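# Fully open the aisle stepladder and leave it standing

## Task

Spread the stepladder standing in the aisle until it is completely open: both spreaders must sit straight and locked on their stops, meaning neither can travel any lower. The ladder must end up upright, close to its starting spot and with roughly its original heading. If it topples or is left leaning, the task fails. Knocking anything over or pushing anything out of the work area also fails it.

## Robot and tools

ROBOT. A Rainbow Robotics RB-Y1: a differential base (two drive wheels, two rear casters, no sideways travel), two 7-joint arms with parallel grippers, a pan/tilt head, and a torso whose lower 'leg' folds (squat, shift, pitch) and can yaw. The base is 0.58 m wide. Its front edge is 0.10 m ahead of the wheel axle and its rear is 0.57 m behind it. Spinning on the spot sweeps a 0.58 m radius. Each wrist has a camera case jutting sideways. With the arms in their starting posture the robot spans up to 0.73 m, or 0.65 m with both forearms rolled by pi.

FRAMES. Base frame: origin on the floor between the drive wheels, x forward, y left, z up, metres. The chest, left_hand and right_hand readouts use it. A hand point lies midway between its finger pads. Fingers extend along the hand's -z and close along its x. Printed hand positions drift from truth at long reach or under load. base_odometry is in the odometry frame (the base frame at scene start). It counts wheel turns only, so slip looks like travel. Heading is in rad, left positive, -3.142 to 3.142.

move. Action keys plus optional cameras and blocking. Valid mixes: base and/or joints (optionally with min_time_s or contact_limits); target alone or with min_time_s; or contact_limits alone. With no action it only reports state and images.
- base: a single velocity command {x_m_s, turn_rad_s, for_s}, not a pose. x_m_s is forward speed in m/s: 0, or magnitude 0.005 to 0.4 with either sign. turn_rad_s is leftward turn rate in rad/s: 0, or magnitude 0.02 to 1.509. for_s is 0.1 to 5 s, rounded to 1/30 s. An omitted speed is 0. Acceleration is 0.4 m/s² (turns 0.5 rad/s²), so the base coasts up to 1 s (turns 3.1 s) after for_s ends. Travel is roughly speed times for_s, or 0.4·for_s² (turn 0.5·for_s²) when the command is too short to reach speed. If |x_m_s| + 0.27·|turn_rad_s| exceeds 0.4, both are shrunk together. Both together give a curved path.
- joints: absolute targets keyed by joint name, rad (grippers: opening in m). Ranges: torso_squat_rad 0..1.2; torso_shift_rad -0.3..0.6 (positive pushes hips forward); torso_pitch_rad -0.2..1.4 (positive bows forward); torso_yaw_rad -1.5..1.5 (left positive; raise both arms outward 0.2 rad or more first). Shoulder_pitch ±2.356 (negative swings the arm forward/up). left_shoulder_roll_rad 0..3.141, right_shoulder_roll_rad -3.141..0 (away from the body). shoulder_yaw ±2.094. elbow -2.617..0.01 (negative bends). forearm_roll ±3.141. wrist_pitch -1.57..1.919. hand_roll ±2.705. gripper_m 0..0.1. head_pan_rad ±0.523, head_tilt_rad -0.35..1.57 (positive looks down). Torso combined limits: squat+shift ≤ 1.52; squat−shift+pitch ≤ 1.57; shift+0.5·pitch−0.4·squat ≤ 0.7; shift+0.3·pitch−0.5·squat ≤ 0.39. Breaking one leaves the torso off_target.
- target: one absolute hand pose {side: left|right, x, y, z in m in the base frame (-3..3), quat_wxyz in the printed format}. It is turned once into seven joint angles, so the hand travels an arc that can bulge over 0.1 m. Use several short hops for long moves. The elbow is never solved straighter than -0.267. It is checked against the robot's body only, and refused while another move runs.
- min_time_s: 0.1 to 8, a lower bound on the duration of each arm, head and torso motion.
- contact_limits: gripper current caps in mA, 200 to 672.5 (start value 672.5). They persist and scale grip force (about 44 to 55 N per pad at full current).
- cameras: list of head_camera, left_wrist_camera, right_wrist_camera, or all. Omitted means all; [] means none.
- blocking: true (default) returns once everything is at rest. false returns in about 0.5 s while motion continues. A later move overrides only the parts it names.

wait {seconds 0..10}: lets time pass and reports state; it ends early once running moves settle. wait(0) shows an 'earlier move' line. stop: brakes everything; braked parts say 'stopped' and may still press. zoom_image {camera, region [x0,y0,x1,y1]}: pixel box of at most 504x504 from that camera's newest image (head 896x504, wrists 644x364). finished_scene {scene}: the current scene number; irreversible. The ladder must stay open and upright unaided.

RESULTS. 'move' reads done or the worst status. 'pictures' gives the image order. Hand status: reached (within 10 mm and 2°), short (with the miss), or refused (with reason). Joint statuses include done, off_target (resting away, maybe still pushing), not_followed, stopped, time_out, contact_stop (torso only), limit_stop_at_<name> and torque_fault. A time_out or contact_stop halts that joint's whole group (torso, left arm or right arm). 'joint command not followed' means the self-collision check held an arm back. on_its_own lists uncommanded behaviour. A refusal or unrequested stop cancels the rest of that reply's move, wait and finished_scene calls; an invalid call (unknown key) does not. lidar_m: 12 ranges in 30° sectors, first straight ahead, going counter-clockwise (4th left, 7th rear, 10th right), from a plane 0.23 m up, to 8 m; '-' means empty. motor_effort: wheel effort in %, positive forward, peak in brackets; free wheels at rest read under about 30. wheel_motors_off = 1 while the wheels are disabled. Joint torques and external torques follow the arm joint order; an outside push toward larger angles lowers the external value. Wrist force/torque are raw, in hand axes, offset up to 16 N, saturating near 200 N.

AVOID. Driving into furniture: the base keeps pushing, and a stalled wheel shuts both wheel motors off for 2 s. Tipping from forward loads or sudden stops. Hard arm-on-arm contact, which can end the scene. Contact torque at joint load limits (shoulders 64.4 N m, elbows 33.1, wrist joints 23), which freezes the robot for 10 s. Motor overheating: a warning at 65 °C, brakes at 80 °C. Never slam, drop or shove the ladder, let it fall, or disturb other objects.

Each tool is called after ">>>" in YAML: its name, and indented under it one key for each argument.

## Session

>>> move:

>>> move:
  joints: {"head_tilt_rad": 1.0}
  cameras: ["head_camera"]

Scene clock: 0.00 s.
Joint torques (N m): no reading
External joint torques (N m): no reading
Wrist force (N): no reading
Wrist torque (N m): no reading
Wrist force, peak (N): no reading
base_odometry: x=+0.000 y=+0.000 heading=+0.000
lidar_m: 1.14 1.14 0.85 0.82 0.88 1.23 1.42 1.19 0.88 0.85 0.90 1.14
base_status: not commanded
joint_positions: torso_squat_rad=+0.350 torso_shift_rad=+0.000 torso_pitch_rad=+0.000 torso_yaw_rad=+0.000 left_shoulder_pitch_rad=-0.036 left_shoulder_roll_rad=+0.048 left_shoulder_yaw_rad=-0.032 left_elbow_rad=-0.192 left_forearm_roll_rad=-0.023 left_wrist_pitch_rad=+0.037 left_hand_roll_rad=+0.016 left_gripper_m=+0.100 right_shoulder_pitch_rad=-0.011 right_shoulder_roll_rad=-0.047 right_shoulder_yaw_rad=+0.038 right_elbow_rad=-0.210 right_forearm_roll_rad=-0.018 right_wrist_pitch_rad=+0.021 right_hand_roll_rad=-0.033 right_gripper_m=+0.100 head_pan_rad=+0.000 head_tilt_rad=+0.400
joint_status: not commanded
wheel_motors_off: 0
motor_effort: left_wheel=-1 right_wheel=-3
chest: x=-0.2280 y=-0.0005 z=+1.2475 quat_wxyz=(+1.000, +0.000, +0.000, +0.000) (m; base frame)
left_hand: x=-0.1170 y=+0.2530 z=+0.5708 quat_wxyz=(+0.995, +0.024, -0.094, -0.027) (m; base frame)
right_hand: x=-0.1228 y=-0.2513 z=+0.5697 quat_wxyz=(+0.995, -0.018, -0.100, -0.002) (m; base frame)
pictures: head_camera, left_wrist_camera, right_wrist_camera
camera_calibration:
head_camera: T_world_to_cam=[[0.0572156, -0.998127, 0.0216429, -0.0188705], [-0.312942, -0.0385162, -0.948991, 1.36872], [0.948047, 0.0475242, -0.314559, 0.591624], [0, 0, 0, 1]] pos_world=[-0.131478, 0.00576638, 1.48541]
left_wrist_camera: T_world_to_cam=[[0.973551, -0.0447403, 0.224045, 0.00021084], [-0.129688, -0.915556, 0.380708, 0.0337237], [0.188093, -0.399695, -0.897143, 0.712156], [0, 0, 0, 1]] pos_world=[-0.129783, 0.31553, 0.626019]
right_wrist_camera: T_world_to_cam=[[-0.975285, 0.00355814, -0.220922, 0.00913782], [-0.0922494, 0.901997, 0.421772, 0.00294124], [0.200772, 0.431728, -0.879376, 0.707069], [0, 0, 0, 1]] pos_world=[-0.132776, -0.307947, 0.622558]

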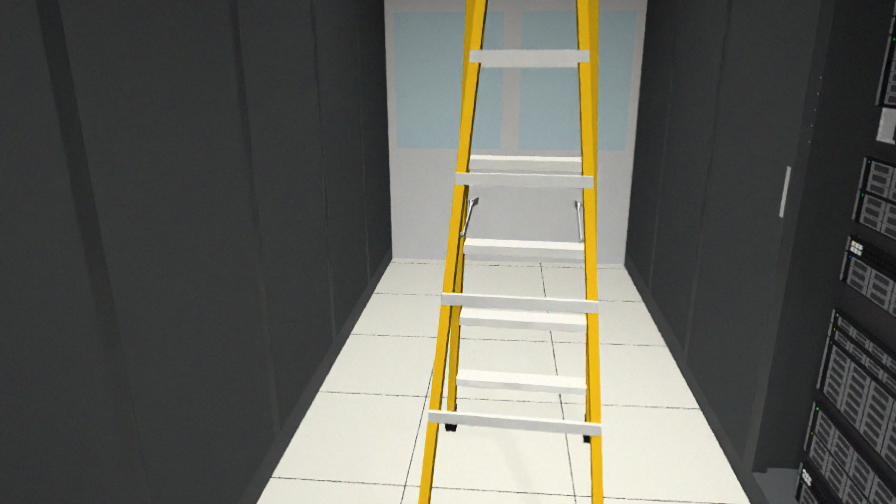

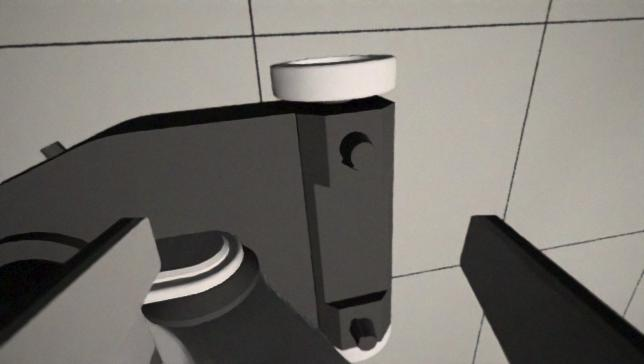

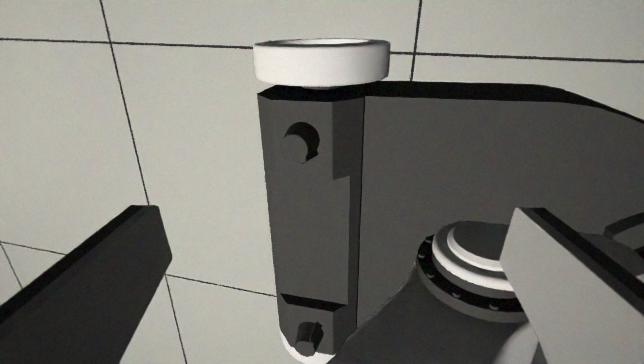

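Scene clock: 1.07 s.
Joint torques (N m): left_arm=[-3.83 1.48 -0.19 -1.1 0.12 -0.4 0.36] | right_arm=[-2.63 -2.66 -1.07 -1.08 0.27 -0.76 0.18]
External joint torques (N m): left_arm=[-0.89 0.08 -0.3 -0.01 0.11 0.04 0.37] | right_arm=[-0.16 -1.03 -0.96 -0.13 0.22 -0.34 0.18]
Wrist force (N): left_arm=[-0.6 1.5 -8.6] | right_arm=[-1.2 1.5 -8.0]
Wrist torque (N m): left_arm=[-0.37 0.03 -0.17] | right_arm=[-0.19 -0.04 -0.19]
Wrist force, peak (N): left_arm=[-1.0 1.8 -8.8] | right_arm=[-1.1 1.6 -8.4]
move: done
base_odometry: x=+0.000 y=+0.000 heading=+0.000
lidar_m: 1.14 1.13 0.84 0.82 0.87 1.23 1.42 1.19 0.88 0.85 0.90 1.15
base_status: not commanded
joint_positions: torso_squat_rad=+0.350 torso_shift_rad=+0.000 torso_pitch_rad=+0.000 torso_yaw_rad=+0.000 left_shoulder_pitch_rad=-0.036 left_shoulder_roll_rad=+0.048 left_shoulder_yaw_rad=-0.032 left_elbow_rad=-0.192 left_forearm_roll_rad=-0.023 left_wrist_pitch_rad=+0.037 left_hand_roll_rad=+0.016 left_gripper_m=+0.100 right_shoulder_pitch_rad=-0.011 right_shoulder_roll_rad=-0.047 right_shoulder_yaw_rad=+0.038 right_elbow_rad=-0.210 right_forearm_roll_rad=-0.018 right_wrist_pitch_rad=+0.021 right_hand_roll_rad=-0.033 right_gripper_m=+0.100 head_pan_rad=+0.000 head_tilt_rad=+1.000
joint_status: all done
wheel_motors_off: 0
motor_effort: left_wheel=+1(1) right_wheel=+1(4)
chest: x=-0.2280 y=-0.0005 z=+1.2475 quat_wxyz=(+1.000, +0.000, +0.000, +0.000) (m; base frame)
left_hand: x=-0.1170 y=+0.2530 z=+0.5708 quat_wxyz=(+0.995, +0.024, -0.094, -0.027) (m; base frame)
right_hand: x=-0.1229 y=-0.2513 z=+0.5697 quat_wxyz=(+0.995, -0.018, -0.100, -0.002) (m; base frame)
pictures: head_camera
camera_calibration:
head_camera: T_world_to_cam=[[0.0599244, -0.998097, -0.0145731, 0.0341716], [-0.794107, -0.0388211, -0.606537, 0.773911], [0.604817, 0.047919, -0.794921, 1.21632], [0, 0, 0, 1]] pos_world=[-0.123129, 0.00586601, 1.43678]

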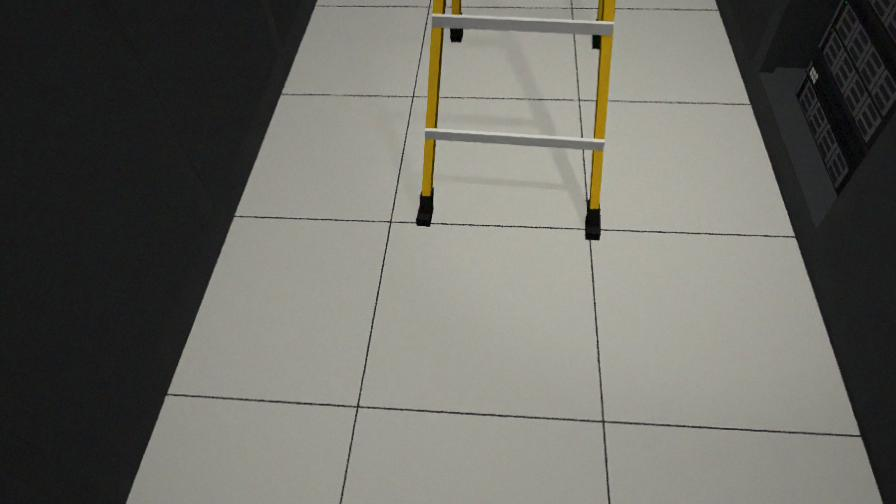

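>>> move:
  base: {"turn_rad_s": -0.14, "for_s": 0.5}
  joints: {"head_tilt_rad": 0.6, "left_gripper_m": 0.0, "right_gripper_m": 0.0}
  cameras: []

>>> move:
  base: {"x_m_s": 0.25, "for_s": 2.4}
  joints: {"right_shoulder_pitch_rad": -0.086, "right_shoulder_roll_rad": -0.847, "right_shoulder_yaw_rad": 0.124, "right_elbow_rad": -1.442, "right_forearm_roll_rad": 0.616, "right_wrist_pitch_rad": -0.775, "right_hand_roll_rad": 0.138, "left_shoulder_pitch_rad": -0.087, "left_shoulder_roll_rad": 0.862, "left_shoulder_yaw_rad": -0.144, "left_elbow_rad": -1.439, "left_forearm_roll_rad": -0.574, "left_wrist_pitch_rad": -0.769, "left_hand_roll_rad": -0.168}
  min_time_s: 2.5

Scene clock: 6.20 s.
Joint torques (N m): left_arm=[-3.55 1.21 0.27 -1.12 0.15 -0.44 0.39] | right_arm=[-2.69 -2.62 -1.08 -1.05 0.34 -0.88 0.1]
External joint torques (N m): left_arm=[-0.61 -0.18 0.16 -0.04 0.15 0 0.4] | right_arm=[-0.22 -0.99 -0.97 -0.1 0.29 -0.46 0.09]
Wrist force (N): left_arm=[-0.7 1.8 -8.6] | right_arm=[-0.8 1.5 -8.2]
Wrist torque (N m): left_arm=[-0.39 0.04 -0.17] | right_arm=[-0.19 0.00 -0.20]
Wrist force, peak (N): left_arm=[-0.4 1.7 -8.8] | right_arm=[-1.1 1.6 -8.3]
move: done
base_odometry: x=+0.000 y=+0.000 heading=-0.069
lidar_m: 1.13 1.21 0.85 0.84 0.86 1.14 1.41 1.28 0.90 0.86 0.88 1.19
base_status: done (sent for 0.5 of 0.5 s)
joint_positions: torso_squat_rad=+0.350 torso_shift_rad=+0.000 torso_pitch_rad=+0.000 torso_yaw_rad=+0.000 left_shoulder_pitch_rad=-0.036 left_shoulder_roll_rad=+0.048 left_shoulder_yaw_rad=-0.032 left_elbow_rad=-0.192 left_forearm_roll_rad=-0.023 left_wrist_pitch_rad=+0.037 left_hand_roll_rad=+0.016 left_gripper_m=+0.000 right_shoulder_pitch_rad=-0.011 right_shoulder_roll_rad=-0.047 right_shoulder_yaw_rad=+0.038 right_elbow_rad=-0.210 right_forearm_roll_rad=-0.018 right_wrist_pitch_rad=+0.021 right_hand_roll_rad=-0.033 right_gripper_m=+0.000 head_pan_rad=+0.000 head_tilt_rad=+0.600
joint_status: all done
wheel_motors_off: 0
motor_effort: left_wheel=+5(25) right_wheel=-7(29)
chest: x=-0.2280 y=-0.0005 z=+1.2475 quat_wxyz=(+1.000, +0.000, +0.000, +0.000) (m; base frame)
left_hand: x=-0.1170 y=+0.2530 z=+0.5708 quat_wxyz=(+0.995, +0.024, -0.094, -0.027) (m; base frame)
right_hand: x=-0.1229 y=-0.2513 z=+0.5697 quat_wxyz=(+0.995, -0.018, -0.100, -0.002) (m; base frame)
pictures: none
No camera images: "cameras" was empty.

Scene clock: 9.80 s.
Joint torques (N m): left_arm=[-12.68 11.77 7.92 -6.48 1.45 -0.27 0.24] | right_arm=[-12.6 -16.1 -8.29 -6.38 -1.28 -0.68 0.29]
External joint torques (N m): left_arm=[-1.41 -0.69 -0.32 -0.47 0.1 0.04 0.23] | right_arm=[-1.31 -3.12 -0.18 -0.3 0.03 -0.42 0.29]
Wrist force (N): left_arm=[0.6 -4.1 -2.8] | right_arm=[0.6 6.9 -2.3]
Wrist torque (N m): left_arm=[0.00 0.16 -0.21] | right_arm=[-0.56 0.06 -0.22]
Wrist force, peak (N): left_arm=[-2.2 0.9 -8.4] | right_arm=[-3.0 2.2 -8.0]
move: done
base_odometry: x=+0.599 y=-0.042 heading=-0.070
lidar_m: 1.35 0.57 0.88 0.86 0.89 1.17 2.00 1.23 0.87 0.83 0.86 0.56
base_status: done (sent for 2.4 of 2.4 s)
joint_positions: torso_squat_rad=+0.350 torso_shift_rad=+0.000 torso_pitch_rad=+0.000 torso_yaw_rad=+0.000 left_shoulder_pitch_rad=-0.087 left_shoulder_roll_rad=+0.862 left_shoulder_yaw_rad=-0.144 left_elbow_rad=-1.439 left_forearm_roll_rad=-0.574 left_wrist_pitch_rad=-0.769 left_hand_roll_rad=-0.168 left_gripper_m=+0.000 right_shoulder_pitch_rad=-0.086 right_shoulder_roll_rad=-0.847 right_shoulder_yaw_rad=+0.124 right_elbow_rad=-1.442 right_forearm_roll_rad=+0.616 right_wrist_pitch_rad=-0.775 right_hand_roll_rad=+0.138 right_gripper_m=+0.000 head_pan_rad=+0.000 head_tilt_rad=+0.600
joint_status: all done
wheel_motors_off: 0
motor_effort: left_wheel=-7(34) right_wheel=+2(22)
chest: x=-0.2280 y=-0.0005 z=+1.2475 quat_wxyz=(+1.000, +0.000, +0.000, +0.000) (m; base frame)
left_hand: x=+0.2396 y=+0.2804 z=+1.1004 quat_wxyz=(+0.270, +0.272, -0.654, -0.652) (m; base frame)
right_hand: x=+0.2400 y=-0.2804 z=+1.0997 quat_wxyz=(+0.271, -0.271, -0.653, +0.653) (m; base frame)
pictures: head_camera, left_wrist_camera, right_wrist_camera
camera_calibration:
head_camera: T_world_to_cam=[[0.060599, -0.998114, 0.00983184, -0.000998077], [-0.495317, -0.0386212, -0.867853, 1.21378], [0.866596, 0.0477211, -0.496724, 0.838526], [0, 0, 0, 1]] pos_world=[-0.125394, 0.00586617, 1.46991]
left_wrist_camera: T_world_to_cam=[[-0.732949, -0.680131, 0.0144071, 0.35331], [-0.304071, 0.308593, -0.901283, 1.01273], [0.608544, -0.664976, -0.432991, 0.594081], [0, 0, 0, 1]] pos_world=[0.205375, 0.322825, 1.1649]
right_wrist_camera: T_world_to_cam=[[0.722478, -0.691379, -0.0045345, -0.360109], [-0.324282, -0.333061, -0.885388, 0.985933], [0.610629, 0.641143, -0.464831, 0.617326], [0, 0, 0, 1]] pos_world=[0.202934, -0.31639, 1.15825]

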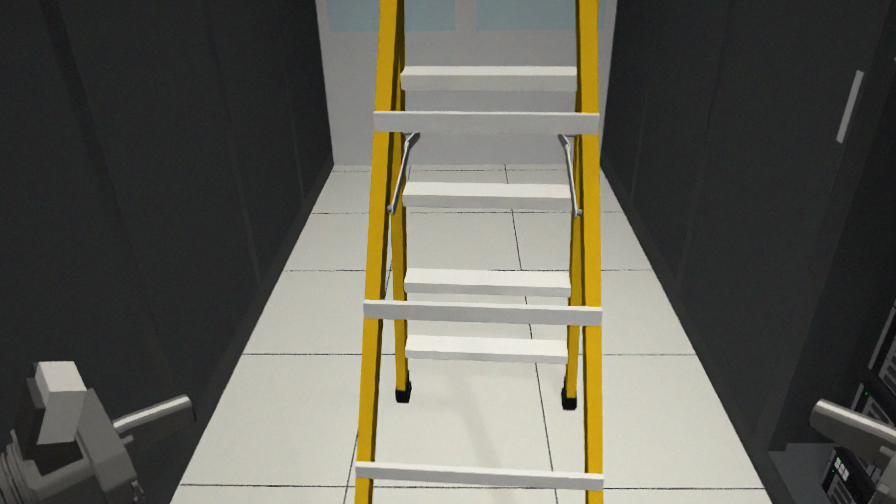

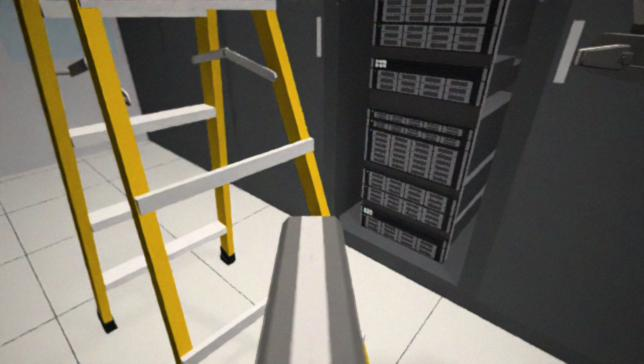

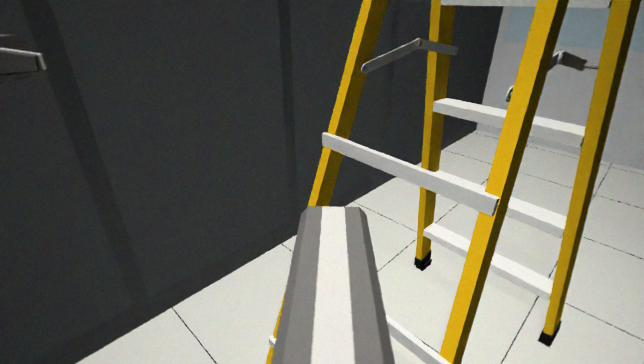

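>>> move:
  base: {"x_m_s": 0.2, "for_s": 1.08}
  cameras: []

>>> move:
  joints: {"torso_shift_rad": 0.45, "torso_pitch_rad": 0.27, "head_tilt_rad": 0.5, "right_shoulder_pitch_rad": -0.241, "right_shoulder_roll_rad": -1.183, "right_shoulder_yaw_rad": -0.087, "right_elbow_rad": -1.680, "right_forearm_roll_rad": 0.502, "right_wrist_pitch_rad": -0.640, "right_hand_roll_rad": -0.133, "left_shoulder_pitch_rad": -0.238, "left_shoulder_roll_rad": 1.202, "left_shoulder_yaw_rad": 0.071, "left_elbow_rad": -1.676, "left_forearm_roll_rad": -0.457, "left_wrist_pitch_rad": -0.634, "left_hand_roll_rad": 0.099}
  min_time_s: 3.5

Scene clock: 14.33 s.
Joint torques (N m): left_arm=[-12.82 11.73 7.95 -6.43 1.47 -0.3 0.19] | right_arm=[-12.5 -16.07 -8.16 -6.15 -1.34 -0.6 0.31]
External joint torques (N m): left_arm=[-1.55 -0.73 -0.29 -0.43 0.11 0.01 0.18] | right_arm=[-1.21 -3.09 -0.05 -0.06 -0.03 -0.34 0.31]
Wrist force (N): left_arm=[0.5 -4.3 -2.5] | right_arm=[0.6 6.8 -2.3]
Wrist torque (N m): left_arm=[0.01 0.13 -0.21] | right_arm=[-0.54 0.06 -0.22]
Wrist force, peak (N): left_arm=[0.6 -4.8 -2.7] | right_arm=[0.9 7.2 -2.0]
move: done
base_odometry: x=+0.811 y=-0.057 heading=-0.070
lidar_m: 1.13 0.39 0.90 0.86 0.90 1.18 2.22 1.23 0.87 0.82 0.86 0.36
base_status: done (sent for 1.07 of 1.07 s)
joint_positions: torso_squat_rad=+0.350 torso_shift_rad=+0.000 torso_pitch_rad=+0.000 torso_yaw_rad=+0.000 left_shoulder_pitch_rad=-0.087 left_shoulder_roll_rad=+0.862 left_shoulder_yaw_rad=-0.144 left_elbow_rad=-1.439 left_forearm_roll_rad=-0.574 left_wrist_pitch_rad=-0.769 left_hand_roll_rad=-0.168 left_gripper_m=+0.000 right_shoulder_pitch_rad=-0.086 right_shoulder_roll_rad=-0.847 right_shoulder_yaw_rad=+0.124 right_elbow_rad=-1.442 right_forearm_roll_rad=+0.616 right_wrist_pitch_rad=-0.775 right_hand_roll_rad=+0.138 right_gripper_m=+0.000 head_pan_rad=+0.000 head_tilt_rad=+0.600
joint_status: not commanded
wheel_motors_off: 0
motor_effort: left_wheel=-6(18) right_wheel=+4(28)
chest: x=-0.2280 y=-0.0005 z=+1.2475 quat_wxyz=(+1.000, +0.000, +0.000, +0.000) (m; base frame)
left_hand: x=+0.2396 y=+0.2804 z=+1.1004 quat_wxyz=(+0.270, +0.272, -0.654, -0.652) (m; base frame)
right_hand: x=+0.2400 y=-0.2804 z=+1.0997 quat_wxyz=(+0.271, -0.271, -0.653, +0.653) (m; base frame)
pictures: none
No camera images: "cameras" was empty.

Scene clock: 18.17 s.
Joint torques (N m): left_arm=[-12.55 15.37 12.58 -4.55 1.62 0.45 0.53] | right_arm=[-12.29 -19.98 -11.98 -4.19 -1.44 0.06 -0.27]
External joint torques (N m): left_arm=[-2.67 0.29 2.29 -1.01 0.45 0.27 0.52] | right_arm=[-2.5 -4.28 -1.86 -0.53 -0.27 -0.18 -0.26]
Wrist force (N): left_arm=[0.4 -4.5 -2.4] | right_arm=[0.3 7.0 -1.8]
Wrist torque (N m): left_arm=[0.04 0.14 -0.18] | right_arm=[-0.58 0.04 -0.18]
Wrist force, peak (N): left_arm=[0.7 -4.6 -3.1] | right_arm=[0.1 7.3 -2.1]
move: done
base_odometry: x=+0.811 y=-0.057 heading=-0.070
lidar_m: 1.13 0.39 0.90 0.86 0.88 1.19 2.22 1.23 0.87 0.82 0.87 0.36
base_status: not commanded
joint_positions: torso_squat_rad=+0.350 torso_shift_rad=+0.450 torso_pitch_rad=+0.270 torso_yaw_rad=+0.000 left_shoulder_pitch_rad=-0.238 left_shoulder_roll_rad=+1.202 left_shoulder_yaw_rad=+0.071 left_elbow_rad=-1.676 left_forearm_roll_rad=-0.457 left_wrist_pitch_rad=-0.634 left_hand_roll_rad=+0.099 left_gripper_m=+0.000 right_shoulder_pitch_rad=-0.241 right_shoulder_roll_rad=-1.182 right_shoulder_yaw_rad=-0.087 right_elbow_rad=-1.680 right_forearm_roll_rad=+0.502 right_wrist_pitch_rad=-0.640 right_hand_roll_rad=-0.133 right_gripper_m=+0.000 head_pan_rad=+0.000 head_tilt_rad=+0.500
joint_status: all done
wheel_motors_off: 0
motor_effort: left_wheel=-4(7) right_wheel=+2(6)
chest: x=+0.1407 y=-0.0005 z=+1.1708 quat_wxyz=(+0.991, +0.000, +0.135, +0.000) (m; base frame)
left_hand: x=+0.6299 y=+0.3004 z=+1.1494 quat_wxyz=(+0.271, +0.271, -0.653, -0.653) (m; base frame)
right_hand: x=+0.6298 y=-0.3002 z=+1.1491 quat_wxyz=(+0.271, -0.271, -0.653, +0.653) (m; base frame)
pictures: head_camera, left_wrist_camera, right_wrist_camera
camera_calibration:
head_camera: T_world_to_cam=[[0.0614533, -0.99811, -0.000504719, -0.0117986], [-0.635198, -0.0387188, -0.771378, 1.24357], [0.769901, 0.0477243, -0.636377, 0.639234], [0, 0, 0, 1]] pos_world=[0.29849, 0.00586621, 1.36605]
left_wrist_camera: T_world_to_cam=[[-0.732995, -0.680053, 0.0156824, 0.650813], [-0.307604, 0.310812, -0.899319, 1.16869], [0.606711, -0.664021, -0.437011, 0.396492], [0, 0, 0, 1]] pos_world=[0.595982, 0.342621, 1.21409]
right_wrist_camera: T_world_to_cam=[[0.722435, -0.691424, -0.00449692, -0.655162], [-0.324205, -0.332987, -0.885444, 1.14965], [0.61072, 0.641134, -0.464724, 0.414755], [0, 0, 0, 1]] pos_world=[0.592734, -0.33609, 1.20775]

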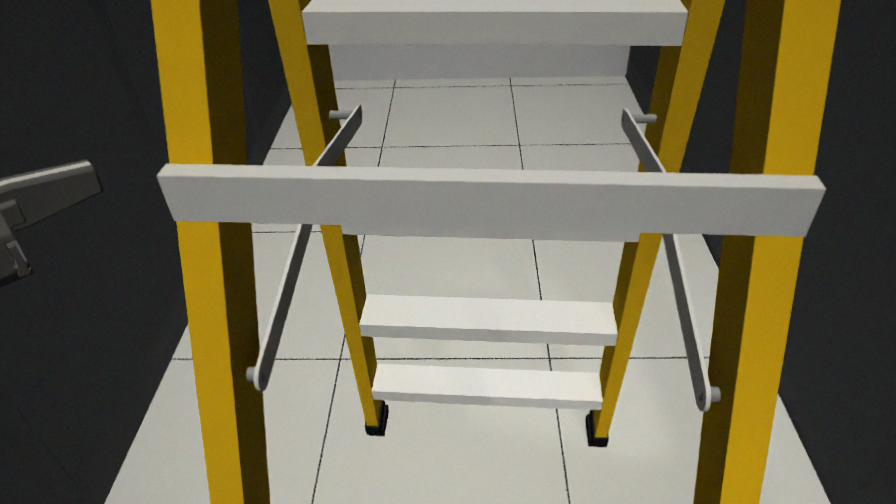

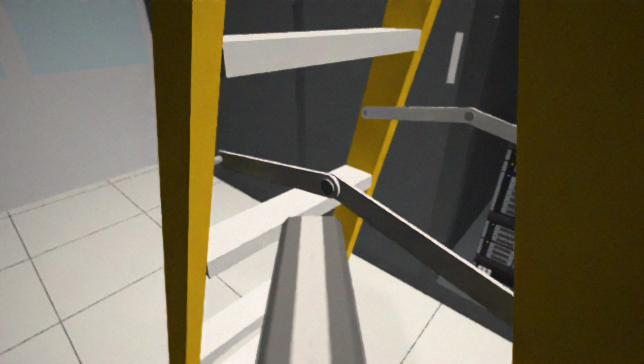

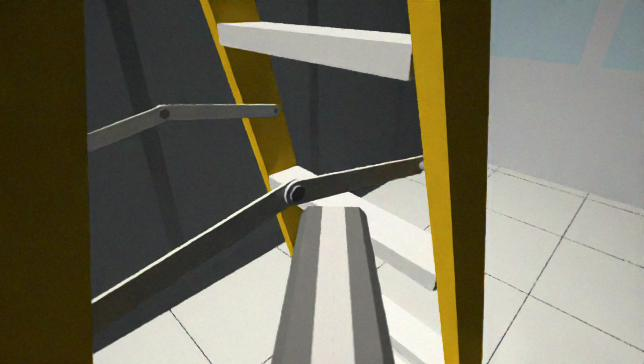

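>>> move:
  target: {"side": "right", "x": 0.757, "y": -0.130, "z": 1.12, "quat_wxyz": [0.2706, -0.2706, -0.6533, 0.6533]}
  min_time_s: 2
  cameras: []

>>> move:
  target: {"side": "left", "x": 0.757, "y": 0.135, "z": 1.128, "quat_wxyz": [0.2706, 0.2706, -0.6533, -0.6533]}
  min_time_s: 2

Scene clock: 23.30 s.
Joint torques (N m): left_arm=[-12.16 15.11 12.47 -4.05 1.56 0.4 0.48] | right_arm=[-21.64 -12.41 -9.41 -4.76 -0.51 0.19 -0.26]
External joint torques (N m): left_arm=[-2.28 0.01 2.18 -0.5 0.38 0.22 0.46] | right_arm=[-2.85 -1.63 -0.17 0.48 0.21 -0.23 -0.26]
Wrist force (N): left_arm=[0.7 -4.1 -2.6] | right_arm=[0.4 6.6 -1.7]
Wrist torque (N m): left_arm=[0.00 0.18 -0.19] | right_arm=[-0.51 0.02 -0.16]
Wrist force, peak (N): left_arm=[1.1 -4.5 -2.9] | right_arm=[0.3 7.3 -2.0]
move: done
base_odometry: x=+0.811 y=-0.057 heading=-0.070
lidar_m: 1.15 0.39 0.89 0.86 0.89 1.18 2.23 1.24 0.87 0.83 0.86 0.37
base_status: not commanded
joint_positions: torso_squat_rad=+0.350 torso_shift_rad=+0.450 torso_pitch_rad=+0.270 torso_yaw_rad=+0.000 left_shoulder_pitch_rad=-0.238 left_shoulder_roll_rad=+1.202 left_shoulder_yaw_rad=+0.071 left_elbow_rad=-1.676 left_forearm_roll_rad=-0.457 left_wrist_pitch_rad=-0.634 left_hand_roll_rad=+0.099 left_gripper_m=+0.000 right_shoulder_pitch_rad=-0.935 right_shoulder_roll_rad=-0.855 right_shoulder_yaw_rad=+0.486 right_elbow_rad=-1.338 right_forearm_roll_rad=+0.778 right_wrist_pitch_rad=-0.359 right_hand_roll_rad=-0.230 right_gripper_m=+0.000 head_pan_rad=+0.000 head_tilt_rad=+0.500
joint_status: all done
wheel_motors_off: 0
motor_effort: left_wheel=-4(5) right_wheel=+1(4)
chest: x=+0.1407 y=-0.0005 z=+1.1708 quat_wxyz=(+0.991, +0.000, +0.135, +0.000) (m; base frame)
left_hand: x=+0.6299 y=+0.3003 z=+1.1495 quat_wxyz=(+0.271, +0.271, -0.653, -0.653) (m; base frame)
right_hand: x=+0.7568 y=-0.1300 z=+1.1198 quat_wxyz=(+0.271, -0.271, -0.653, +0.653) (m; base frame)
right_hand_status: reached (checked arc, planned for 2.0 s): 0 mm and 0.1 deg off.
pictures: none
No camera images: "cameras" was empty.

Scene clock: 25.63 s.
Joint torques (N m): left_arm=[-21.83 10.07 9.28 -4.2 0.71 0.51 0.45] | right_arm=[-21.65 -12.35 -9.9 -5.11 -0.59 0.41 -0.19]
External joint torques (N m): left_arm=[-3.34 -0.53 -0.26 0.8 0 0.11 0.43] | right_arm=[-2.85 -1.57 -0.67 0.13 0.13 -0.01 -0.19]
Wrist force (N): left_arm=[1.0 -4.1 -2.2] | right_arm=[0.5 6.5 -2.0]
Wrist torque (N m): left_arm=[0.02 0.16 -0.23] | right_arm=[-0.49 0.01 -0.17]
Wrist force, peak (N): left_arm=[0.5 -4.9 -2.3] | right_arm=[0.4 6.9 -2.1]
move: done
base_odometry: x=+0.811 y=-0.057 heading=-0.070
lidar_m: 1.14 0.38 0.90 0.86 0.89 1.18 2.23 1.23 0.87 0.82 0.86 0.36
base_status: not commanded
joint_positions: torso_squat_rad=+0.350 torso_shift_rad=+0.450 torso_pitch_rad=+0.270 torso_yaw_rad=+0.000 left_shoulder_pitch_rad=-0.946 left_shoulder_roll_rad=+0.889 left_shoulder_yaw_rad=-0.503 left_elbow_rad=-1.346 left_forearm_roll_rad=-0.731 left_wrist_pitch_rad=-0.356 left_hand_roll_rad=+0.220 left_gripper_m=+0.000 right_shoulder_pitch_rad=-0.935 right_shoulder_roll_rad=-0.855 right_shoulder_yaw_rad=+0.486 right_elbow_rad=-1.338 right_forearm_roll_rad=+0.778 right_wrist_pitch_rad=-0.359 right_hand_roll_rad=-0.230 right_gripper_m=+0.000 head_pan_rad=+0.000 head_tilt_rad=+0.500
joint_status: all done
wheel_motors_off: 0
motor_effort: left_wheel=-3(4) right_wheel=+1(4)
chest: x=+0.1407 y=-0.0005 z=+1.1708 quat_wxyz=(+0.991, +0.000, +0.135, +0.000) (m; base frame)
left_hand: x=+0.7569 y=+0.1350 z=+1.1278 quat_wxyz=(+0.271, +0.271, -0.653, -0.653) (m; base frame)
left_hand_status: reached (checked arc, planned for 2.0 s): 0 mm and 0.0 deg off.
right_hand: x=+0.7568 y=-0.1301 z=+1.1197 quat_wxyz=(+0.271, -0.271, -0.653, +0.653) (m; base frame)
pictures: head_camera, left_wrist_camera, right_wrist_camera
camera_calibration:
head_camera: T_world_to_cam=[[0.0614472, -0.99811, -0.00050082, -0.0118021], [-0.635149, -0.038715, -0.771419, 1.24361], [0.769941, 0.0477196, -0.636328, 0.639155], [0, 0, 0, 1]] pos_world=[0.29849, 0.00586622, 1.36605]
left_wrist_camera: T_world_to_cam=[[-0.733789, -0.679192, 0.0158685, 0.63203], [-0.307206, 0.310887, -0.89943, 1.23954], [0.605952, -0.664867, -0.436778, 0.20065], [0, 0, 0, 1]] pos_world=[0.722988, 0.177317, 1.19249]
right_wrist_camera: T_world_to_cam=[[0.722712, -0.691139, -0.00376731, -0.630517], [-0.324097, -0.334079, -0.885072, 1.22077], [0.610449, 0.640873, -0.465439, 0.215409], [0, 0, 0, 1]] pos_world=[0.719834, -0.165992, 1.17835]

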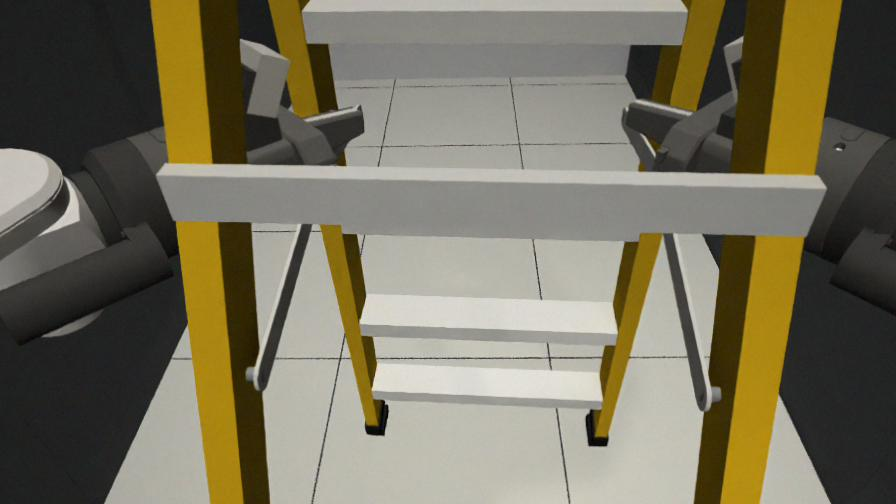

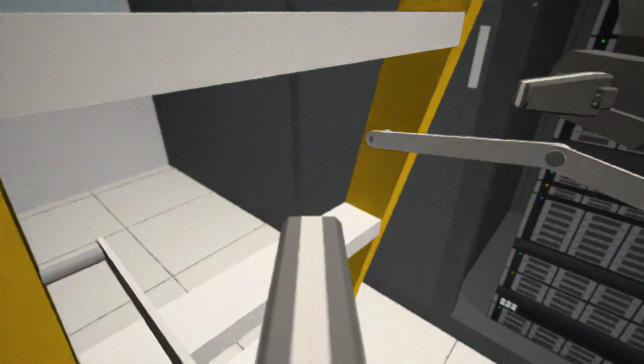

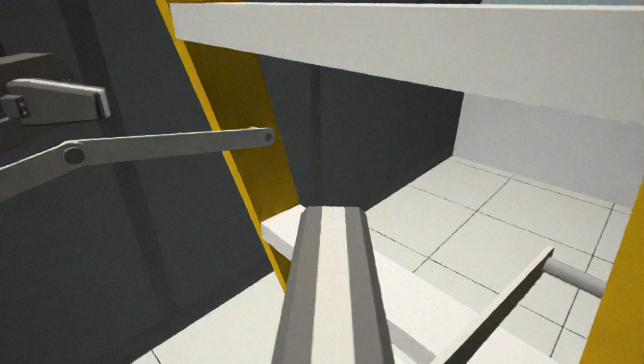

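>>> move:
  target: {"side": "right", "x": 0.757, "y": -0.130, "z": 1.09, "quat_wxyz": [0.2706, -0.2706, -0.6533, 0.6533]}
  min_time_s: 1.3
  cameras: []

>>> move:
  target: {"side": "left", "x": 0.757, "y": 0.135, "z": 1.095, "quat_wxyz": [0.2706, 0.2706, -0.6533, -0.6533]}
  min_time_s: 1.3
  cameras: ["left_wrist_camera", "right_wrist_camera"]

>>> move:
  target: {"side": "right", "x": 0.757, "y": -0.130, "z": 1.076, "quat_wxyz": [0.2706, -0.2706, -0.6533, 0.6533]}
  min_time_s: 1.2
  cameras: []

>>> move:
  target: {"side": "left", "x": 0.757, "y": 0.135, "z": 1.083, "quat_wxyz": [0.2706, 0.2706, -0.6533, -0.6533]}
  min_time_s: 1.2
  cameras: ["head_camera", "left_wrist_camera", "right_wrist_camera"]

Scene clock: 28.40 s.
Joint torques (N m): left_arm=[-21.52 10 9.78 -4.71 0.75 0.62 0.45] | right_arm=[-14.62 -10.9 -5.29 -3.61 0.39 -0.15 0.56]
External joint torques (N m): left_arm=[-3.02 -0.6 0.24 0.28 0.04 0.21 0.44] | right_arm=[4.11 -0.5 3.18 2.38 1.2 -0.37 0.56]
Wrist force (N): left_arm=[0.8 -4.5 -2.6] | right_arm=[2.0 -2.6 -0.8]
Wrist torque (N m): left_arm=[0.05 0.14 -0.22] | right_arm=[-0.13 0.07 -0.41]
Wrist force, peak (N): left_arm=[0.1 -5.0 -2.8] | right_arm=[-5.9 -36.9 -7.8]
move: done
base_odometry: x=+0.811 y=-0.057 heading=-0.070
lidar_m: 1.15 0.39 0.89 0.87 0.89 1.18 2.22 1.24 0.88 0.82 0.86 0.37
base_status: not commanded
joint_positions: torso_squat_rad=+0.350 torso_shift_rad=+0.450 torso_pitch_rad=+0.270 torso_yaw_rad=+0.000 left_shoulder_pitch_rad=-0.946 left_shoulder_roll_rad=+0.889 left_shoulder_yaw_rad=-0.503 left_elbow_rad=-1.345 left_forearm_roll_rad=-0.731 left_wrist_pitch_rad=-0.356 left_hand_roll_rad=+0.220 left_gripper_m=+0.000 right_shoulder_pitch_rad=-0.893 right_shoulder_roll_rad=-0.775 right_shoulder_yaw_rad=+0.433 right_elbow_rad=-1.271 right_forearm_roll_rad=+0.772 right_wrist_pitch_rad=-0.413 right_hand_roll_rad=-0.121 right_gripper_m=+0.000 head_pan_rad=+0.000 head_tilt_rad=+0.500
joint_status: all done
wheel_motors_off: 0
motor_effort: left_wheel=-1(4) right_wheel=+3(6)
chest: x=+0.1404 y=-0.0005 z=+1.1709 quat_wxyz=(+0.991, +0.000, +0.134, +0.000) (m; base frame)
left_hand: x=+0.7566 y=+0.1350 z=+1.1283 quat_wxyz=(+0.271, +0.271, -0.653, -0.653) (m; base frame)
right_hand: x=+0.7568 y=-0.1299 z=+1.0917 quat_wxyz=(+0.270, -0.271, -0.654, +0.653) (m; base frame)
right_hand_status: reached (checked arc, planned for 1.3 s): 2 mm and 0.1 deg off.
pictures: none
No camera images: "cameras" was empty.

Scene clock: 30.03 s.
Joint torques (N m): left_arm=[-15.05 8.31 7.43 -2.85 0.47 -0.08 0.03] | right_arm=[-19.44 -11.77 -8.64 -5.83 -0.51 -0.17 0.53]
External joint torques (N m): left_arm=[3.37 -1.9 -1.33 2.96 -0.36 -0.28 0.02] | right_arm=[-0.73 -1.37 -0.16 0.16 0.3 -0.39 0.54]
Wrist force (N): left_arm=[0.4 3.9 -2.4] | right_arm=[1.1 6.1 -2.1]
Wrist torque (N m): left_arm=[-0.23 0.12 -0.19] | right_arm=[-0.48 0.10 -0.15]
Wrist force, peak (N): left_arm=[2.0 12.1 2.9] | right_arm=[0.8 6.3 -2.5]
move: done
base_odometry: x=+0.811 y=-0.057 heading=-0.070
lidar_m: 1.14 0.38 0.89 0.87 0.90 1.19 2.23 1.23 0.87 0.82 0.85 0.37
base_status: not commanded
joint_positions: torso_squat_rad=+0.350 torso_shift_rad=+0.450 torso_pitch_rad=+0.270 torso_yaw_rad=+0.000 left_shoulder_pitch_rad=-0.899 left_shoulder_roll_rad=+0.802 left_shoulder_yaw_rad=-0.449 left_elbow_rad=-1.273 left_forearm_roll_rad=-0.726 left_wrist_pitch_rad=-0.412 left_hand_roll_rad=+0.105 left_gripper_m=+0.000 right_shoulder_pitch_rad=-0.892 right_shoulder_roll_rad=-0.775 right_shoulder_yaw_rad=+0.433 right_elbow_rad=-1.270 right_forearm_roll_rad=+0.772 right_wrist_pitch_rad=-0.413 right_hand_roll_rad=-0.121 right_gripper_m=+0.000 head_pan_rad=+0.000 head_tilt_rad=+0.500
joint_status: all done
wheel_motors_off: 0
motor_effort: left_wheel=+0(2) right_wheel=+2(2)
chest: x=+0.1404 y=-0.0005 z=+1.1709 quat_wxyz=(+0.991, +0.000, +0.134, +0.000) (m; base frame)
left_hand: x=+0.7570 y=+0.1347 z=+1.0960 quat_wxyz=(+0.270, +0.271, -0.653, -0.653) (m; base frame)
left_hand_status: reached (checked arc, planned for 1.3 s): 1 mm and 0.1 deg off.
right_hand: x=+0.7567 y=-0.1300 z=+1.0905 quat_wxyz=(+0.271, -0.271, -0.653, +0.653) (m; base frame)
pictures: left_wrist_camera, right_wrist_camera
camera_calibration:
left_wrist_camera: T_world_to_cam=[[-0.733792, -0.67921, 0.0149443, 0.633409], [-0.306005, 0.310797, -0.89987, 1.21061], [0.606556, -0.66489, -0.435902, 0.185073], [0, 0, 0, 1]] pos_world=[0.722986, 0.177017, 1.1606]
right_wrist_camera: T_world_to_cam=[[0.72259, -0.691269, -0.00333721, -0.630912], [-0.323457, -0.333838, -0.885397, 1.19472], [0.610933, 0.640859, -0.464824, 0.200834], [0, 0, 0, 1]] pos_world=[0.719636, -0.165992, 1.14905]

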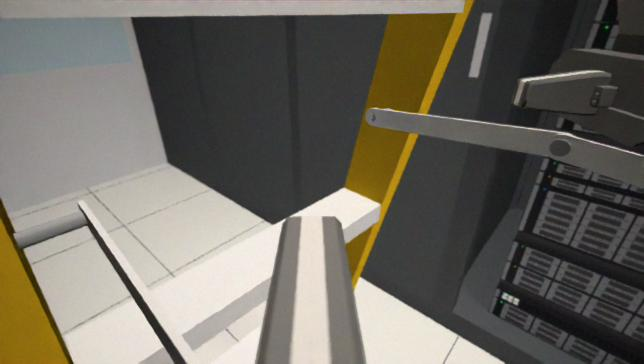

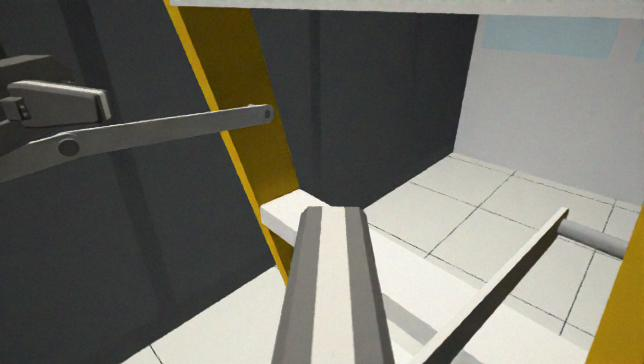

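Scene clock: 31.57 s.
Joint torques (N m): left_arm=[-19.47 9.35 8.16 -5.23 0.69 0.15 0.07] | right_arm=[-15.42 -10.54 -7.89 -4.17 -0.15 -0.71 0.45]
External joint torques (N m): left_arm=[-1.07 -0.86 -0.59 0.59 -0.13 -0.04 0.05] | right_arm=[3.25 -0.34 0.22 2.11 0.7 -0.84 0.46]
Wrist force (N): left_arm=[0.3 -4.6 -2.6] | right_arm=[0.7 -0.7 -3.1]
Wrist torque (N m): left_arm=[0.04 0.11 -0.23] | right_arm=[-0.25 0.08 -0.33]
Wrist force, peak (N): left_arm=[1.0 4.8 -2.1] | right_arm=[1.0 6.2 -2.4]
move: done
base_odometry: x=+0.811 y=-0.057 heading=-0.070
lidar_m: 1.14 0.38 0.89 0.86 0.89 1.19 2.23 1.23 0.87 0.82 0.86 0.36
base_status: not commanded
joint_positions: torso_squat_rad=+0.350 torso_shift_rad=+0.450 torso_pitch_rad=+0.270 torso_yaw_rad=+0.000 left_shoulder_pitch_rad=-0.898 left_shoulder_roll_rad=+0.802 left_shoulder_yaw_rad=-0.449 left_elbow_rad=-1.272 left_forearm_roll_rad=-0.726 left_wrist_pitch_rad=-0.412 left_hand_roll_rad=+0.105 left_gripper_m=+0.000 right_shoulder_pitch_rad=-0.876 right_shoulder_roll_rad=-0.740 right_shoulder_yaw_rad=+0.413 right_elbow_rad=-1.236 right_forearm_roll_rad=+0.769 right_wrist_pitch_rad=-0.437 right_hand_roll_rad=-0.073 right_gripper_m=+0.000 head_pan_rad=+0.000 head_tilt_rad=+0.500
joint_status: all done
wheel_motors_off: 0
motor_effort: left_wheel=+0(2) right_wheel=+0(2)
chest: x=+0.1405 y=-0.0005 z=+1.1708 quat_wxyz=(+0.991, +0.000, +0.135, +0.000) (m; base frame)
left_hand: x=+0.7570 y=+0.1350 z=+1.0950 quat_wxyz=(+0.271, +0.271, -0.653, -0.653) (m; base frame)
right_hand: x=+0.7566 y=-0.1298 z=+1.0767 quat_wxyz=(+0.271, -0.271, -0.653, +0.654) (m; base frame)
right_hand_status: reached (checked arc, planned for 1.2 s): 1 mm and 0.1 deg off.
pictures: none
No camera images: "cameras" was empty.

Scene clock: 33.10 s.
Joint torques (N m): left_arm=[-17.88 8.7 9.87 -4.66 1.1 -0.37 0.16] | right_arm=[-18.57 -10.9 -7.8 -5.52 -0.41 -0.45 0.43]
External joint torques (N m): left_arm=[0.48 -1.36 1.42 1.41 0.24 -0.49 0.15] | right_arm=[0.09 -0.7 0.31 0.76 0.44 -0.58 0.44]
Wrist force (N): left_arm=[0.3 -1.7 -3.4] | right_arm=[1.1 4.7 -2.2]
Wrist torque (N m): left_arm=[-0.07 0.13 -0.20] | right_arm=[-0.39 0.09 -0.18]
Wrist force, peak (N): left_arm=[0.8 -4.6 -2.4] | right_arm=[1.4 5.1 -2.5]
move: done
base_odometry: x=+0.811 y=-0.057 heading=-0.070
lidar_m: 1.15 0.38 0.88 0.85 0.89 1.19 2.22 1.23 0.88 0.82 0.86 0.35
base_status: not commanded
joint_positions: torso_squat_rad=+0.350 torso_shift_rad=+0.450 torso_pitch_rad=+0.270 torso_yaw_rad=+0.000 left_shoulder_pitch_rad=-0.883 left_shoulder_roll_rad=+0.772 left_shoulder_yaw_rad=-0.431 left_elbow_rad=-1.245 left_forearm_roll_rad=-0.725 left_wrist_pitch_rad=-0.433 left_hand_roll_rad=+0.065 left_gripper_m=+0.000 right_shoulder_pitch_rad=-0.876 right_shoulder_roll_rad=-0.740 right_shoulder_yaw_rad=+0.413 right_elbow_rad=-1.236 right_forearm_roll_rad=+0.769 right_wrist_pitch_rad=-0.437 right_hand_roll_rad=-0.073 right_gripper_m=+0.000 head_pan_rad=+0.000 head_tilt_rad=+0.500
joint_status: all done
wheel_motors_off: 0
motor_effort: left_wheel=+0(1) right_wheel=+1(3)
chest: x=+0.1405 y=-0.0005 z=+1.1708 quat_wxyz=(+0.991, +0.000, +0.135, +0.000) (m; base frame)
left_hand: x=+0.7567 y=+0.1348 z=+1.0832 quat_wxyz=(+0.271, +0.271, -0.653, -0.654) (m; base frame)
left_hand_status: reached (checked arc, planned for 1.2 s): 0 mm and 0.1 deg off.
right_hand: x=+0.7566 y=-0.1300 z=+1.0761 quat_wxyz=(+0.272, -0.271, -0.652, +0.654) (m; base frame)
pictures: head_camera, left_wrist_camera, right_wrist_camera
camera_calibration:
head_camera: T_world_to_cam=[[0.0613879, -0.998114, -0.000554826, -0.0116922], [-0.634879, -0.0386186, -0.771646, 1.24372], [0.770169, 0.047722, -0.636052, 0.639005], [0, 0, 0, 1]] pos_world=[0.29819, 0.00586617, 1.36615]
left_wrist_camera: T_world_to_cam=[[-0.733393, -0.679622, 0.0157826, 0.632273], [-0.308032, 0.311528, -0.898925, 1.19946], [0.606013, -0.664127, -0.437818, 0.182157], [0, 0, 0, 1]] pos_world=[0.722786, 0.177018, 1.14799]
right_wrist_camera: T_world_to_cam=[[0.721997, -0.691883, -0.00421199, -0.62943], [-0.325547, -0.334332, -0.884444, 1.18253], [0.610524, 0.639937, -0.466627, 0.196359], [0, 0, 0, 1]] pos_world=[0.719532, -0.165793, 1.13485]

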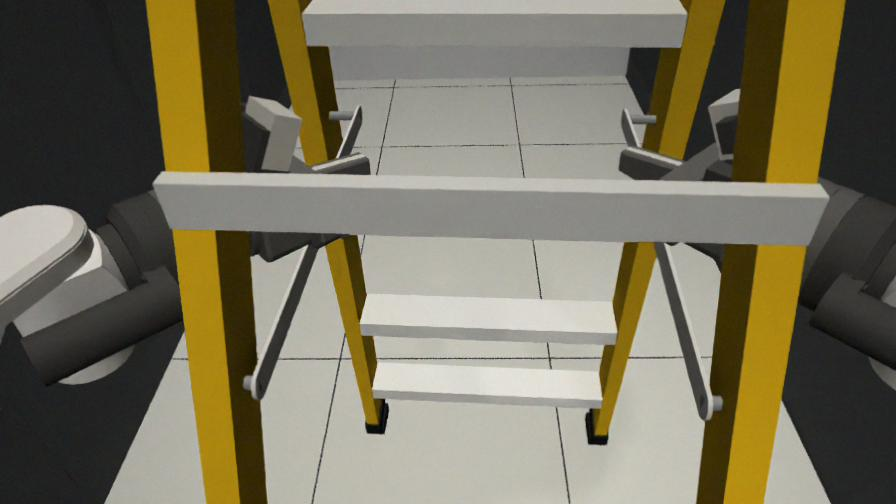

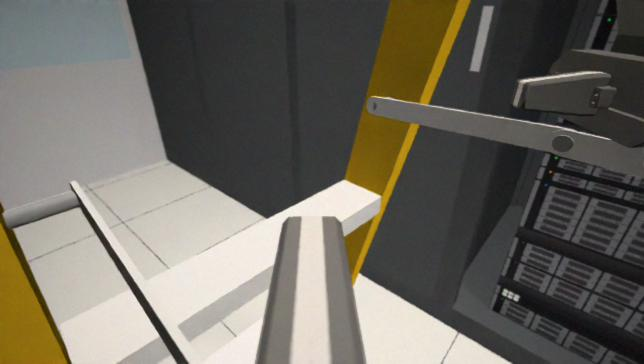

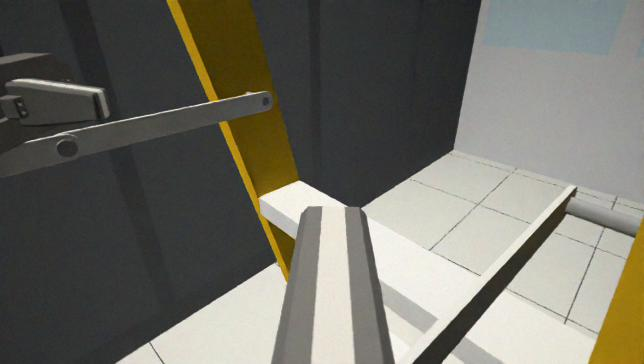

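>>> move:
  target: {"side": "right", "x": 0.757, "y": -0.130, "z": 1.068, "quat_wxyz": [0.2706, -0.2706, -0.6533, 0.6533]}
  min_time_s: 1.2
  cameras: []

>>> move:
  target: {"side": "left", "x": 0.757, "y": 0.135, "z": 1.075, "quat_wxyz": [0.2706, 0.2706, -0.6533, -0.6533]}
  min_time_s: 1.2
  cameras: []

>>> move:
  target: {"side": "right", "x": 0.757, "y": -0.130, "z": 1.061, "quat_wxyz": [0.2706, -0.2706, -0.6533, 0.6533]}
  min_time_s: 1.2
  cameras: []

>>> move:
  target: {"side": "left", "x": 0.757, "y": 0.135, "z": 1.069, "quat_wxyz": [0.2706, 0.2706, -0.6533, -0.6533]}
  min_time_s: 1.2
  cameras: ["head_camera", "left_wrist_camera", "right_wrist_camera"]

Scene clock: 35.50 s.
Joint torques (N m): left_arm=[-19.22 8.71 9.8 -5.15 1.12 -0.17 0.03] | right_arm=[-13.07 -8.83 -5.14 -3.16 0.63 -0.72 0.92]
External joint torques (N m): left_arm=[-0.86 -1.35 1.34 0.92 0.26 -0.29 0.02] | right_arm=[5.61 1.25 2.71 3.3 1.51 -0.8 0.93]
Wrist force (N): left_arm=[0.9 -4.3 -2.6] | right_arm=[0.4 -7.4 -0.1]
Wrist torque (N m): left_arm=[0.03 0.18 -0.21] | right_arm=[0.23 -0.05 -0.73]
Wrist force, peak (N): left_arm=[0.7 -4.7 -2.6] | right_arm=[0.4 -7.7 0.1]
move: done
base_odometry: x=+0.811 y=-0.057 heading=-0.070
lidar_m: 1.14 0.37 0.89 0.86 0.89 1.19 2.23 1.24 0.87 0.82 0.85 0.36
base_status: not commanded
joint_positions: torso_squat_rad=+0.350 torso_shift_rad=+0.450 torso_pitch_rad=+0.270 torso_yaw_rad=+0.000 left_shoulder_pitch_rad=-0.883 left_shoulder_roll_rad=+0.772 left_shoulder_yaw_rad=-0.431 left_elbow_rad=-1.245 left_forearm_roll_rad=-0.725 left_wrist_pitch_rad=-0.433 left_hand_roll_rad=+0.065 left_gripper_m=+0.000 right_shoulder_pitch_rad=-0.870 right_shoulder_roll_rad=-0.716 right_shoulder_yaw_rad=+0.396 right_elbow_rad=-1.210 right_forearm_roll_rad=+0.765 right_wrist_pitch_rad=-0.458 right_hand_roll_rad=-0.039 right_gripper_m=+0.000 head_pan_rad=+0.000 head_tilt_rad=+0.500
joint_status: all done
wheel_motors_off: 0
motor_effort: left_wheel=-1(1) right_wheel=+1(3)
chest: x=+0.1404 y=-0.0005 z=+1.1708 quat_wxyz=(+0.991, +0.000, +0.134, +0.000) (m; base frame)
left_hand: x=+0.7566 y=+0.1349 z=+1.0831 quat_wxyz=(+0.271, +0.271, -0.653, -0.654) (m; base frame)
right_hand: x=+0.7570 y=-0.1299 z=+1.0696 quat_wxyz=(+0.270, -0.271, -0.653, +0.653) (m; base frame)
right_hand_status: reached (checked arc, planned for 1.2 s): 2 mm and 0.1 deg off.
pictures: none
No camera images: "cameras" was empty.

Scene clock: 37.03 s.
Joint torques (N m): left_arm=[-4.41 4.09 -1.4 2.48 -1.6 0.01 -0.47] | right_arm=[-17.16 -10.49 -6.58 -5.35 -0.2 -0.85 0.57]
External joint torques (N m): left_arm=[14 -5.87 -9.63 8.73 -2.5 -0.06 -0.49] | right_arm=[1.52 -0.42 1.27 1.11 0.67 -0.92 0.57]
Wrist force (N): left_arm=[2.2 26.6 7.9] | right_arm=[0.3 3.5 -3.1]
Wrist torque (N m): left_arm=[-1.24 0.06 0.22] | right_arm=[-0.35 0.08 -0.24]
Wrist force, peak (N): left_arm=[2.3 27.3 7.9] | right_arm=[0.4 -7.3 -0.2]
move: done
base_odometry: x=+0.811 y=-0.057 heading=-0.070
lidar_m: 1.15 0.38 0.89 0.86 0.88 1.19 2.22 1.23 0.87 0.82 0.85 0.36
base_status: not commanded
joint_positions: torso_squat_rad=+0.350 torso_shift_rad=+0.449 torso_pitch_rad=+0.269 torso_yaw_rad=+0.000 left_shoulder_pitch_rad=-0.879 left_shoulder_roll_rad=+0.751 left_shoulder_yaw_rad=-0.415 left_elbow_rad=-1.222 left_forearm_roll_rad=-0.722 left_wrist_pitch_rad=-0.452 left_hand_roll_rad=+0.035 left_gripper_m=+0.000 right_shoulder_pitch_rad=-0.869 right_shoulder_roll_rad=-0.716 right_shoulder_yaw_rad=+0.396 right_elbow_rad=-1.209 right_forearm_roll_rad=+0.765 right_wrist_pitch_rad=-0.457 right_hand_roll_rad=-0.039 right_gripper_m=+0.000 head_pan_rad=+0.000 head_tilt_rad=+0.500
joint_status: all done
wheel_motors_off: 0
motor_effort: left_wheel=+0(1) right_wheel=+0(3)
chest: x=+0.1398 y=-0.0005 z=+1.1711 quat_wxyz=(+0.991, +0.000, +0.134, +0.000) (m; base frame)
left_hand: x=+0.7569 y=+0.1347 z=+1.0799 quat_wxyz=(+0.269, +0.273, -0.655, -0.652) (m; base frame)
left_hand_status: reached (checked arc, planned for 1.2 s): 5 mm and 0.4 deg off.
right_hand: x=+0.7563 y=-0.1300 z=+1.0695 quat_wxyz=(+0.271, -0.271, -0.653, +0.653) (m; base frame)
pictures: none
No camera images: "cameras" was empty.

Scene clock: 38.57 s.
Joint torques (N m): left_arm=[-7.85 5.78 -1.11 -1.74 -0.87 -1.11 0.05] | right_arm=[-2.74 -5.53 2.03 4.92 4.47 1.34 2.43]
External joint torques (N m): left_arm=[10.56 -4.18 -9.33 4.51 -1.77 -1.18 0.04] | right_arm=[16.02 4.44 9.65 11.53 5.37 1.31 2.44]
Wrist force (N): left_arm=[-5.7 13.7 -6.7] | right_arm=[8.0 -36.8 15.6]
Wrist torque (N m): left_arm=[-0.43 -0.05 -0.18] | right_arm=[2.17 -0.37 -2.21]
Wrist force, peak (N): left_arm=[2.2 27.0 7.6] | right_arm=[8.6 -37.1 15.8]
move: done
base_odometry: x=+0.811 y=-0.057 heading=-0.070
lidar_m: 1.14 0.39 0.89 0.86 0.90 1.18 2.23 1.22 0.86 0.83 0.85 0.34
base_status: not commanded
joint_positions: torso_squat_rad=+0.350 torso_shift_rad=+0.449 torso_pitch_rad=+0.267 torso_yaw_rad=+0.000 left_shoulder_pitch_rad=-0.878 left_shoulder_roll_rad=+0.750 left_shoulder_yaw_rad=-0.415 left_elbow_rad=-1.221 left_forearm_roll_rad=-0.722 left_wrist_pitch_rad=-0.451 left_hand_roll_rad=+0.035 left_gripper_m=+0.000 right_shoulder_pitch_rad=-0.869 right_shoulder_roll_rad=-0.696 right_shoulder_yaw_rad=+0.382 right_elbow_rad=-1.183 right_forearm_roll_rad=+0.761 right_wrist_pitch_rad=-0.477 right_hand_roll_rad=-0.010 right_gripper_m=+0.000 head_pan_rad=+0.000 head_tilt_rad=+0.500
joint_status: all done
wheel_motors_off: 0
motor_effort: left_wheel=-1(1) right_wheel=+3(3)
chest: x=+0.1391 y=-0.0005 z=+1.1713 quat_wxyz=(+0.991, +0.000, +0.133, +0.000) (m; base frame)
left_hand: x=+0.7564 y=+0.1348 z=+1.0799 quat_wxyz=(+0.269, +0.273, -0.654, -0.652) (m; base frame)
right_hand: x=+0.7568 y=-0.1297 z=+1.0664 quat_wxyz=(+0.269, -0.272, -0.655, +0.652) (m; base frame)
right_hand_status: reached (checked arc, planned for 1.2 s): 5 mm and 0.4 deg off.
pictures: none
No camera images: "cameras" was empty.

Scene clock: 40.10 s.
Joint torques (N m): left_arm=[4.51 1.33 -9.57 9.78 -4.72 1.74 -1.95] | right_arm=[-4.31 -6.34 1.91 -1.81 2.54 -2.32 1.15]
External joint torques (N m): left_arm=[23.02 -8.53 -17.58 16.17 -5.65 1.72 -1.96] | right_arm=[14.47 3.64 9.53 4.8 3.44 -2.35 1.16]
Wrist force (N): left_arm=[8.5 54.6 20.1] | right_arm=[-8.3 -19.6 -8.4]
Wrist torque (N m): left_arm=[-3.67 -0.11 1.78] | right_arm=[0.65 -0.09 -1.03]
Wrist force, peak (N): left_arm=[9.8 55.3 22.7] | right_arm=[8.2 -36.5 15.5]
move: done
base_odometry: x=+0.811 y=-0.057 heading=-0.070
lidar_m: 1.14 0.38 0.90 0.86 0.89 1.20 2.22 1.24 0.88 0.83 0.84 0.35
base_status: not commanded
joint_positions: torso_squat_rad=+0.350 torso_shift_rad=+0.448 torso_pitch_rad=+0.266 torso_yaw_rad=+0.000 left_shoulder_pitch_rad=-0.879 left_shoulder_roll_rad=+0.731 left_shoulder_yaw_rad=-0.402 left_elbow_rad=-1.195 left_forearm_roll_rad=-0.719 left_wrist_pitch_rad=-0.471 left_hand_roll_rad=+0.009 left_gripper_m=+0.000 right_shoulder_pitch_rad=-0.868 right_shoulder_roll_rad=-0.696 right_shoulder_yaw_rad=+0.382 right_elbow_rad=-1.182 right_forearm_roll_rad=+0.762 right_wrist_pitch_rad=-0.476 right_hand_roll_rad=-0.009 right_gripper_m=+0.000 head_pan_rad=+0.000 head_tilt_rad=+0.500
joint_status: all done
wheel_motors_off: 0
motor_effort: left_wheel=+2(3) right_wheel=+3(4)
chest: x=+0.1385 y=-0.0005 z=+1.1715 quat_wxyz=(+0.991, +0.000, +0.133, +0.000) (m; base frame)
left_hand: x=+0.7571 y=+0.1346 z=+1.0767 quat_wxyz=(+0.267, +0.273, -0.656, -0.651) (m; base frame)
left_hand_status: reached (checked arc, planned for 1.2 s): 8 mm and 0.6 deg off.
right_hand: x=+0.7566 y=-0.1300 z=+1.0665 quat_wxyz=(+0.269, -0.273, -0.655, +0.652) (m; base frame)
pictures: head_camera, left_wrist_camera, right_wrist_camera
camera_calibration:
head_camera: T_world_to_cam=[[0.0616878, -0.998095, -0.000448442, -0.01176], [-0.632166, -0.0387236, -0.773865, 1.24516], [0.772374, 0.0480215, -0.63335, 0.637502], [0, 0, 0, 1]] pos_world=[0.295486, 0.00586583, 1.36735]
left_wrist_camera: T_world_to_cam=[[-0.734666, -0.678354, 0.0101463, 0.639421], [-0.296766, 0.307881, -0.903958, 1.19109], [0.610079, -0.667118, -0.427502, 0.165158], [0, 0, 0, 1]] pos_world=[0.722477, 0.177219, 1.14082]
right_wrist_camera: T_world_to_cam=[[0.722352, -0.691525, 0.000506847, -0.634904], [-0.317452, -0.332255, -0.888161, 1.17216], [0.614354, 0.641405, -0.459531, 0.18162], [0, 0, 0, 1]] pos_world=[0.719149, -0.166088, 1.12485]

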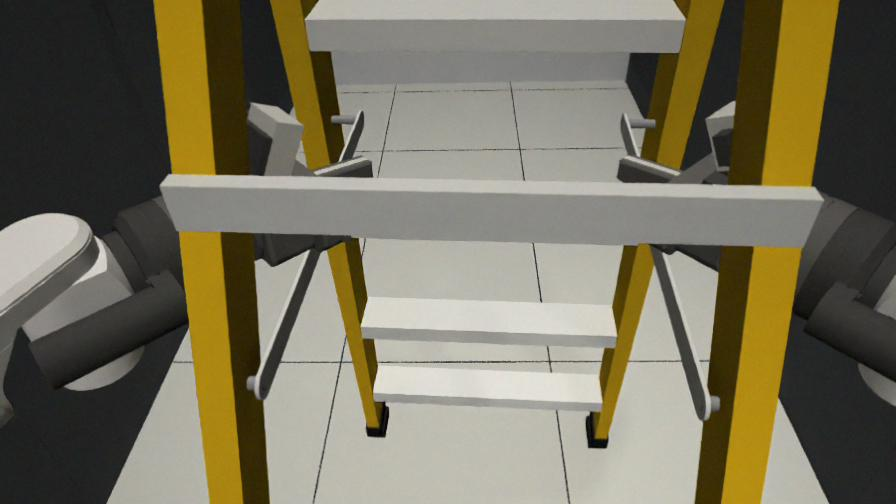

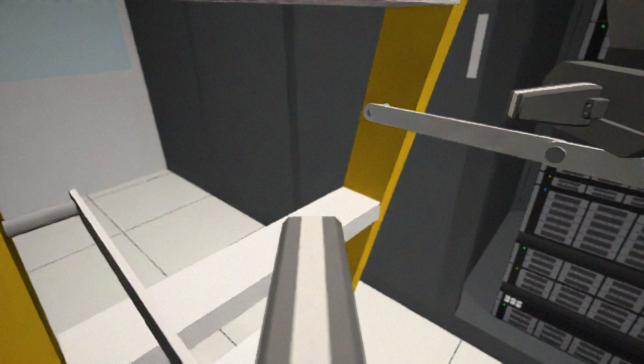

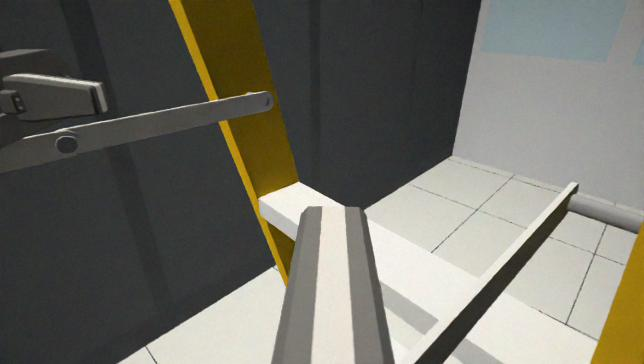

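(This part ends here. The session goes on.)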